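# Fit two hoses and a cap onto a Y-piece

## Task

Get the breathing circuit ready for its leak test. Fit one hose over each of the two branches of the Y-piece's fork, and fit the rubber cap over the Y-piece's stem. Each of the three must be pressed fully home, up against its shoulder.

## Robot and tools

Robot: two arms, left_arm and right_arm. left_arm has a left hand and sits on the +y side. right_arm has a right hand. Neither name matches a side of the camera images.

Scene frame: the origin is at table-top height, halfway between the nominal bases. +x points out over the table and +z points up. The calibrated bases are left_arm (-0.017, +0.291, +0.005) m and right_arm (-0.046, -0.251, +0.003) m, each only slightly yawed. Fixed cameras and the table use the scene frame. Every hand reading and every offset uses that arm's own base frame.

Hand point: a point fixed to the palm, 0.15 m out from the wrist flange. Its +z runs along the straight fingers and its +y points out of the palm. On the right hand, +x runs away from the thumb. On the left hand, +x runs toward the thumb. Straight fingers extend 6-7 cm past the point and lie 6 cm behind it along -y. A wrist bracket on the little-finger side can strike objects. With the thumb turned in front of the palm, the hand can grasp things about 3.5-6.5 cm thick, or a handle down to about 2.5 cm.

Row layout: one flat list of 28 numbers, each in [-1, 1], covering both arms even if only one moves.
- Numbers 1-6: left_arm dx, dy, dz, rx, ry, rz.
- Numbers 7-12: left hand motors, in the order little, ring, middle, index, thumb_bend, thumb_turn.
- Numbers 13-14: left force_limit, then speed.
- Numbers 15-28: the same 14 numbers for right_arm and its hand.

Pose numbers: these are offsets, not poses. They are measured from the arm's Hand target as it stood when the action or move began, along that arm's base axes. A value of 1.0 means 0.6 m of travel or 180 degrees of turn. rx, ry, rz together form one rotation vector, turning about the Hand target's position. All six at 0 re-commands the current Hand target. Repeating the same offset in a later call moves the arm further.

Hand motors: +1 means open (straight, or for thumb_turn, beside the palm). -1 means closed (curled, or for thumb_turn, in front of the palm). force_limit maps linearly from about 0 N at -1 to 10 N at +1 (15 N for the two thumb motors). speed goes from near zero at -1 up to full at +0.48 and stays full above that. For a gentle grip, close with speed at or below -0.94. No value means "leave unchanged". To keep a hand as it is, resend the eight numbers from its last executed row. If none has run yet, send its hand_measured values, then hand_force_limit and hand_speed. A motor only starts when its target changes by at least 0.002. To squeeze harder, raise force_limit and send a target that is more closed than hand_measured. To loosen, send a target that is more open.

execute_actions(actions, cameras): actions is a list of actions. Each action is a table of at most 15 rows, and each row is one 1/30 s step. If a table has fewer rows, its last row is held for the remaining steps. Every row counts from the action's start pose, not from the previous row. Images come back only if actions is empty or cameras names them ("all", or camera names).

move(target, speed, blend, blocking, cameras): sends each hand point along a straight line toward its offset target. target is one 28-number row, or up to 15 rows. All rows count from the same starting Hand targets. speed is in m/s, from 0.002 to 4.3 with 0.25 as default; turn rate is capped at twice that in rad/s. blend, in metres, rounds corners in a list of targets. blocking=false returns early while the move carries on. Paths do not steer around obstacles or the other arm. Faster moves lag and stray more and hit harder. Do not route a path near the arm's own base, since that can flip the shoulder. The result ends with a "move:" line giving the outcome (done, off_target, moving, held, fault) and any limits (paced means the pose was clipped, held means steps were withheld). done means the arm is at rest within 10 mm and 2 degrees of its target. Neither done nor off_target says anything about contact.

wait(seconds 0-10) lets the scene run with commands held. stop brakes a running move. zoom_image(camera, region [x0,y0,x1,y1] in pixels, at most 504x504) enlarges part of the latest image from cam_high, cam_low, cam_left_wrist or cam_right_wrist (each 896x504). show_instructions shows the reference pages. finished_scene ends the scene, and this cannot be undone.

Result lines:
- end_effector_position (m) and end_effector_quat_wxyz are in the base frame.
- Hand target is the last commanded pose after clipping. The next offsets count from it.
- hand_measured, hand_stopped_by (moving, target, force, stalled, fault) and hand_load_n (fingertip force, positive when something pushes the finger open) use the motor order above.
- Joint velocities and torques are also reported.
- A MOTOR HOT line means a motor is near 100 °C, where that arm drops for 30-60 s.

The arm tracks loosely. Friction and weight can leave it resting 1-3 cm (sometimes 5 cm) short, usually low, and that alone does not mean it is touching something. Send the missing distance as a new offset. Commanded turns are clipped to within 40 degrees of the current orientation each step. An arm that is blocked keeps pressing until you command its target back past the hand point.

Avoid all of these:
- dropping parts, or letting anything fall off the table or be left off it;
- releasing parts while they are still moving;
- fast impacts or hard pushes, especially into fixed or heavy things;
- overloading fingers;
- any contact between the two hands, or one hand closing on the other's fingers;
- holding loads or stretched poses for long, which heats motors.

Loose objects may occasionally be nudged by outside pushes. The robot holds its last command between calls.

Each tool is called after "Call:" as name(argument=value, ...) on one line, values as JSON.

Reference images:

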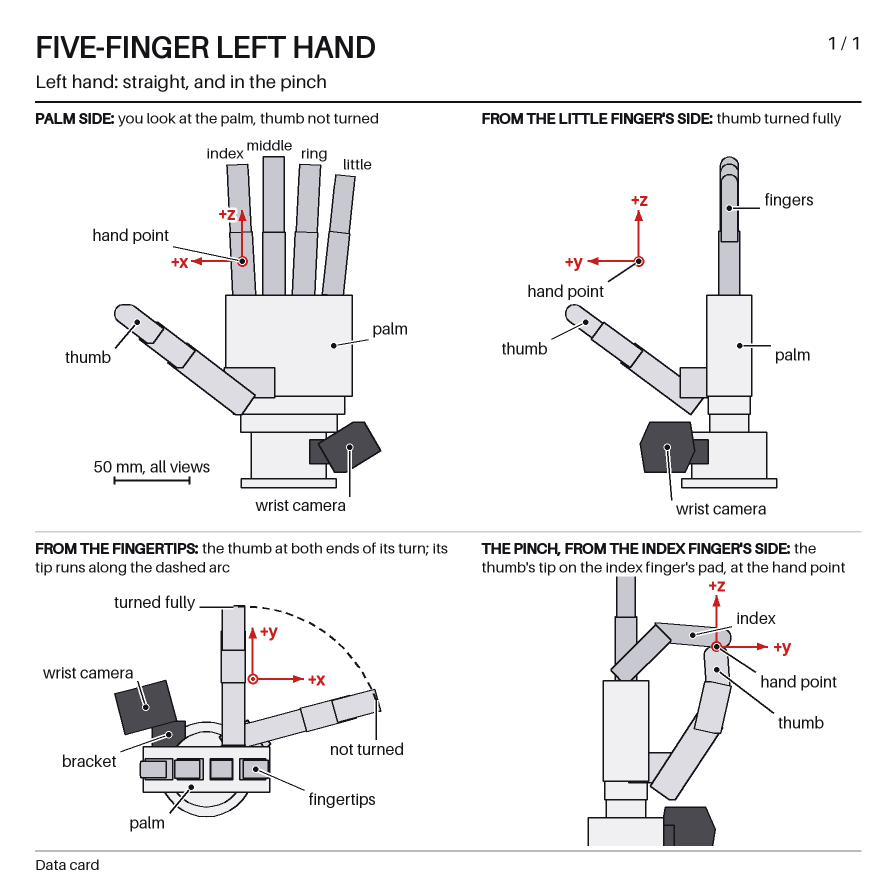

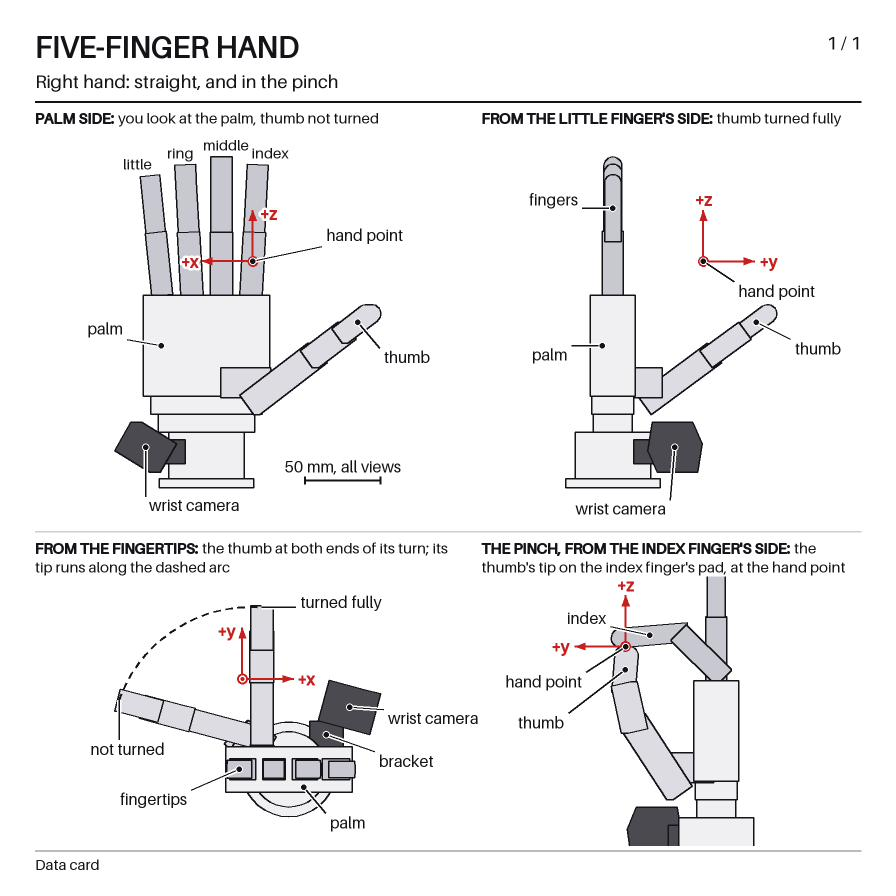

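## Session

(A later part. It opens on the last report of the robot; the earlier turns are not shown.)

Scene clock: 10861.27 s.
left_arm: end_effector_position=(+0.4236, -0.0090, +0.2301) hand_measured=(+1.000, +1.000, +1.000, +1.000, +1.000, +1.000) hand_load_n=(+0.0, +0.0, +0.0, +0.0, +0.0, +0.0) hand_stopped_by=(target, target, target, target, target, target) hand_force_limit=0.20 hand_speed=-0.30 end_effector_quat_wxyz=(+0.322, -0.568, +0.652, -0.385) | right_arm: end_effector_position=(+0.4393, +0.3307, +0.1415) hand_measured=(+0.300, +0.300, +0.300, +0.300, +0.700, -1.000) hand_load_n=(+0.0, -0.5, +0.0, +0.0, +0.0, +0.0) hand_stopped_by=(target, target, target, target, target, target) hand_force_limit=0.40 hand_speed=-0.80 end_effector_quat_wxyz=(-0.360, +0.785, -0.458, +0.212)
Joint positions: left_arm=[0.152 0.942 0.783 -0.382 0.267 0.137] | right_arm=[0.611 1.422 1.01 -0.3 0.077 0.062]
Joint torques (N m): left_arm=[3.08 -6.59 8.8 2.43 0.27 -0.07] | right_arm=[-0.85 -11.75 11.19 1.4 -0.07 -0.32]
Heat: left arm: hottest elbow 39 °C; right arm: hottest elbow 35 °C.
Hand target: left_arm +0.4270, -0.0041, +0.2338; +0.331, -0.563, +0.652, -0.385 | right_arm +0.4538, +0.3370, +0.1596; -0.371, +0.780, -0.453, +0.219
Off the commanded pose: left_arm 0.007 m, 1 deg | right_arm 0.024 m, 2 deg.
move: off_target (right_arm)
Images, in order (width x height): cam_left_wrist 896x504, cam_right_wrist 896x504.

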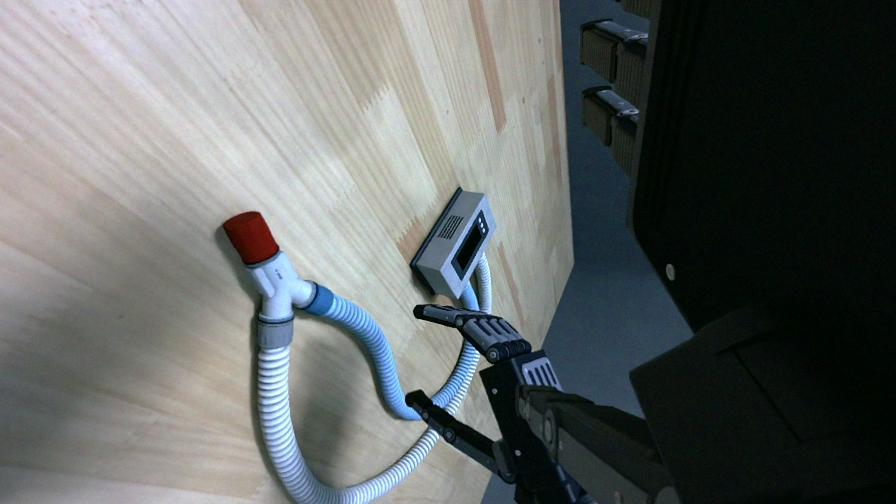

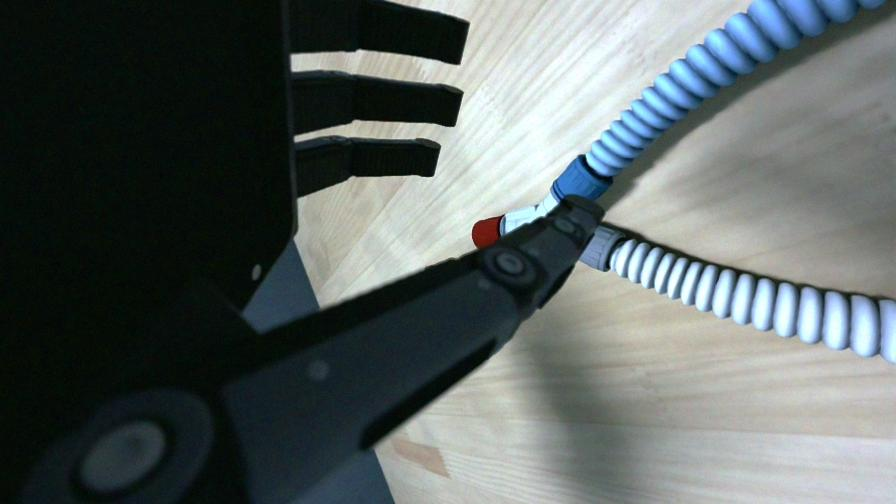

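Call:
move(target=[[0,0.0,0.0,0,0,0,1,1,1,1,1,1,0.2,-0.3,-0.05,-0.25,0.06,0,0,0,0.3,0.3,0.3,0.3,0.7,-1,0.4,-0.8],[0.035,-0.12,-0.195,0,0,0,1,1,1,1,1,1,0.2,-0.3,-0.05,-0.25,0.06,0,0,0,0.3,0.3,0.3,0.3,0.7,-1,0.4,-0.8]], speed=0.25, cameras=["cam_left_wrist", "cam_low", "cam_high"])

Call:
zoom_image(camera="cam_left_wrist", region=[200, 220, 380, 400])

Scene clock: 10877.43 s.
left_arm: end_effector_position=(+0.4473, -0.0708, +0.1187) hand_measured=(+1.000, +1.000, +1.000, +1.000, +1.000, +1.000) hand_load_n=(+0.0, +0.0, +0.0, +0.0, +0.0, +0.0) hand_stopped_by=(target, target, target, target, target, target) hand_force_limit=0.20 hand_speed=-0.30 end_effector_quat_wxyz=(+0.333, -0.563, +0.655, -0.379) | right_arm: end_effector_position=(+0.4289, +0.1928, +0.2030) hand_measured=(+0.300, +0.300, +0.300, +0.300, +0.700, -1.000) hand_load_n=(-0.5, +0.0, +0.0, +0.0, +0.0, +0.0) hand_stopped_by=(target, target, target, target, target, target) hand_force_limit=0.40 hand_speed=-0.80 end_effector_quat_wxyz=(-0.378, +0.777, -0.452, +0.222)
Joint positions: left_arm=[-0.067 1.136 0.587 0.034 0.065 0.047] | right_arm=[0.31 1.152 0.92 -0.44 -0.159 -0.13]
Joint torques (N m): left_arm=[0.97 -6.89 6.97 2.91 -0.04 -0.26] | right_arm=[-0.5 -8.88 7.43 1.36 -0.18 -0.29]
Heat: left arm: hottest elbow 39 °C; right arm: hottest elbow 37 °C.
Hand target: left_arm +0.4480, -0.0759, +0.1167; +0.331, -0.563, +0.652, -0.385 | right_arm +0.4238, +0.1872, +0.1957; -0.371, +0.780, -0.453, +0.219
Off the commanded pose: left_arm 0.006 m, 1 deg | right_arm 0.011 m, 1 deg.
move: off_target (right_arm)
Images, in order (width x height): cam_high 896x504, cam_low 896x504, cam_left_wrist 896x504.

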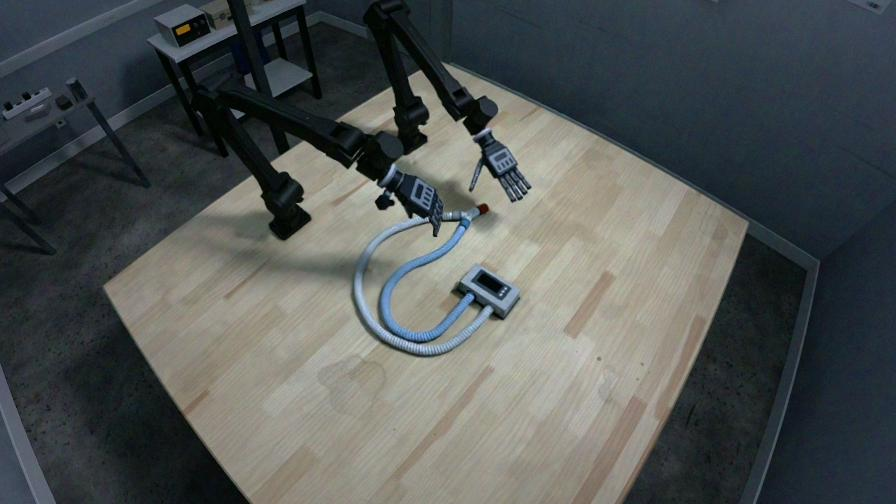

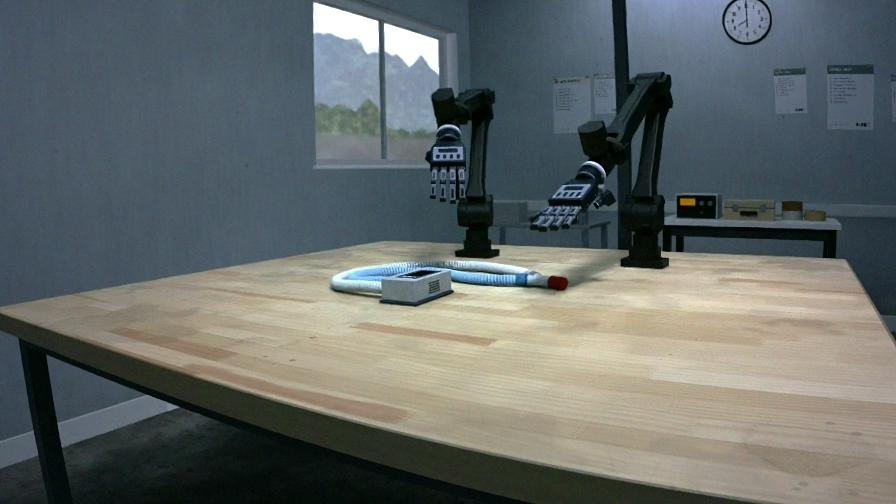

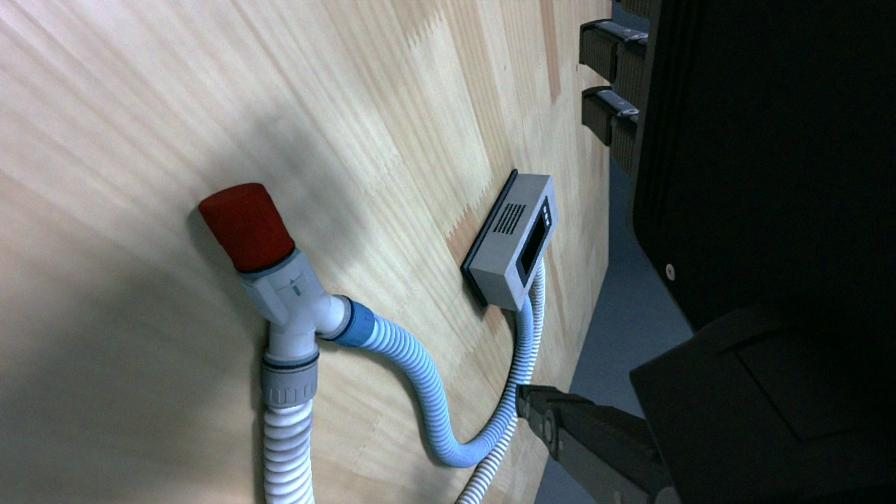

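Scaled by 2.800 from the camera's 896x504 image, which has a finer 1280x720 frame.

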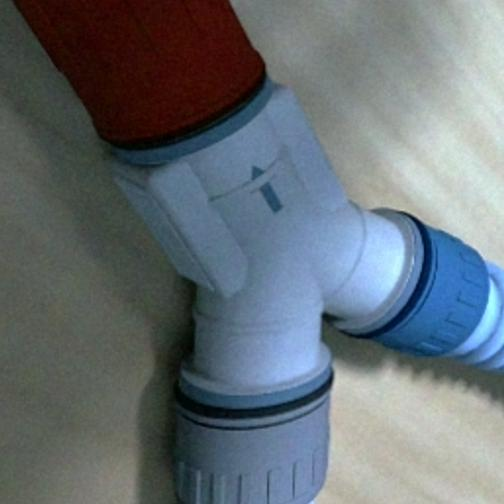

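Call:
zoom_image(camera="cam_left_wrist", region=[225, 230, 325, 290])

Call:
zoom_image(camera="cam_left_wrist", region=[310, 285, 400, 355])

Call:
zoom_image(camera="cam_left_wrist", region=[250, 330, 340, 410])

Scaled by 5.040 from the camera's 896x504 image, which has a finer 1280x720 frame.

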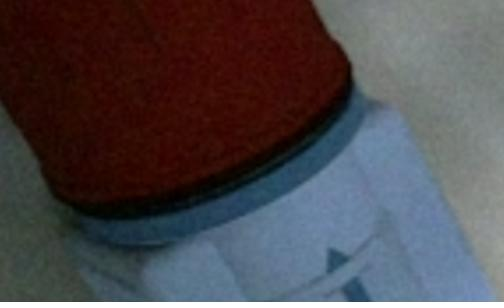

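Scaled by 5.600 from the camera's 896x504 image, which has a finer 1280x720 frame.

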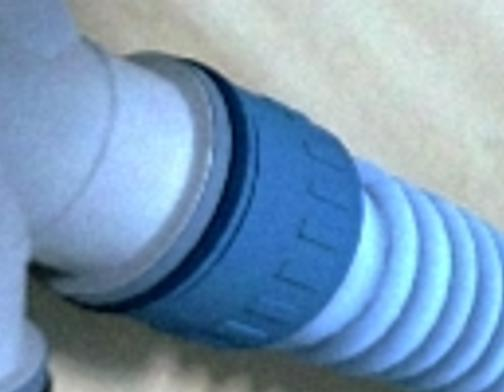

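Scaled by 5.600 from the camera's 896x504 image, which has a finer 1280x720 frame.

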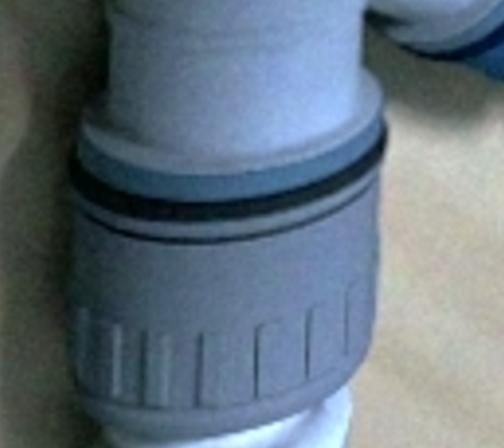

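Call:
move(target=[[-0.03,0.12,0.2,0,0,0,1,1,1,1,1,1,0.2,-0.3,0,0,0,0,0,0,0.3,0.3,0.3,0.3,0.7,-1,0.4,-0.8]], speed=0.25, cameras=["cam_low", "cam_left_wrist"])

Scene clock: 10889.13 s.
left_arm: end_effector_position=(+0.4126, -0.0112, +0.2027) hand_measured=(+1.000, +1.000, +1.000, +1.000, +1.000, +1.000) hand_load_n=(-0.5, +0.0, +0.0, +0.0, +0.0, +0.0) hand_stopped_by=(target, target, target, target, target, target) hand_force_limit=0.20 hand_speed=-0.30 end_effector_quat_wxyz=(+0.308, -0.577, +0.657, -0.376) | right_arm: end_effector_position=(+0.4289, +0.1928, +0.2030) hand_measured=(+0.300, +0.300, +0.300, +0.300, +0.700, -1.000) hand_load_n=(+0.0, +0.0, +0.0, +0.0, +0.0, +0.0) hand_stopped_by=(target, target, target, target, target, target) hand_force_limit=0.40 hand_speed=-0.80 end_effector_quat_wxyz=(-0.378, +0.777, -0.452, +0.222)
Joint positions: left_arm=[0.15 0.941 0.729 -0.366 0.265 0.136] | right_arm=[0.31 1.152 0.92 -0.44 -0.159 -0.13]
Joint torques (N m): left_arm=[3.14 -6.12 13.42 1.66 0.3 -0.04] | right_arm=[-0.44 -9.11 7.47 1.31 -0.17 -0.24]
Heat: left arm: hottest elbow 38 °C; right arm: hottest elbow 36 °C.
Hand target: left_arm +0.4300, -0.0040, +0.2368; +0.331, -0.563, +0.652, -0.385 | right_arm +0.4238, +0.1872, +0.1957; -0.371, +0.780, -0.453, +0.219
Off the commanded pose: left_arm 0.039 m, 3 deg | right_arm 0.011 m, 1 deg.
move: off_target (left_arm, right_arm)
Images, in order (width x height): cam_low 896x504, cam_left_wrist 896x504.

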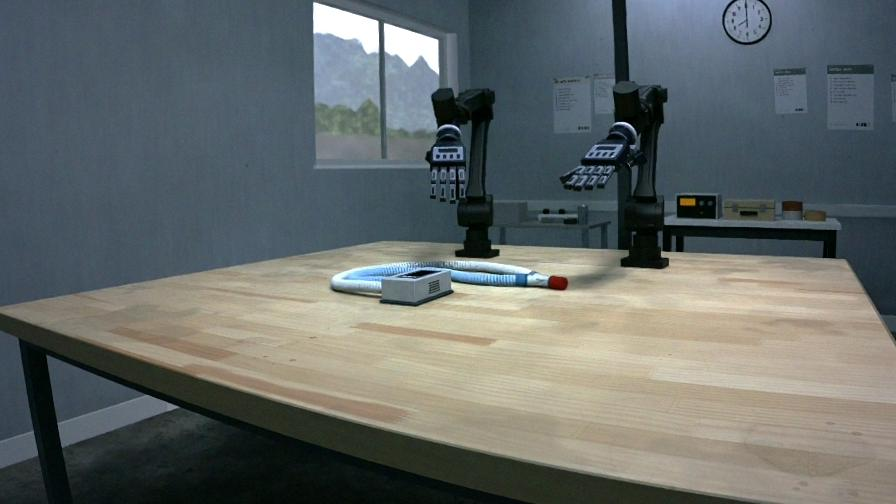

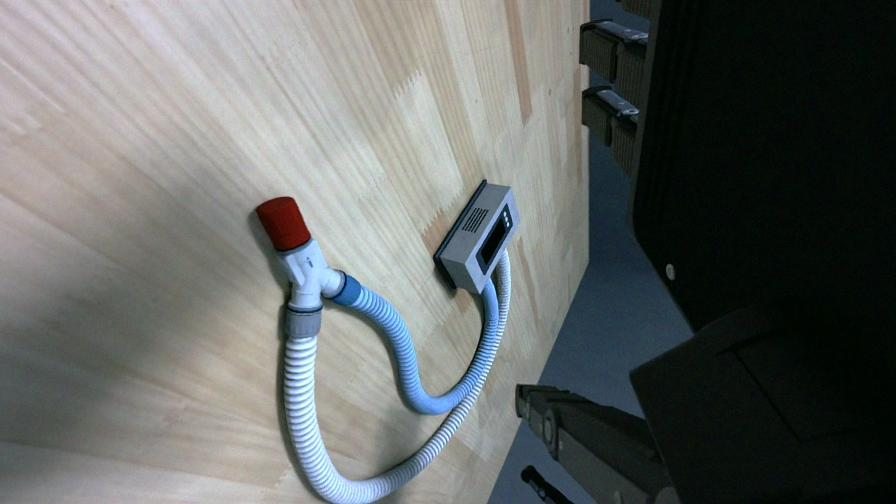

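Both hose cuffs and the cap sit against their shoulders, nothing is moving, and both arms are clear.

Call:
finished_scene(scene=1)

The scene is finished: the task was done.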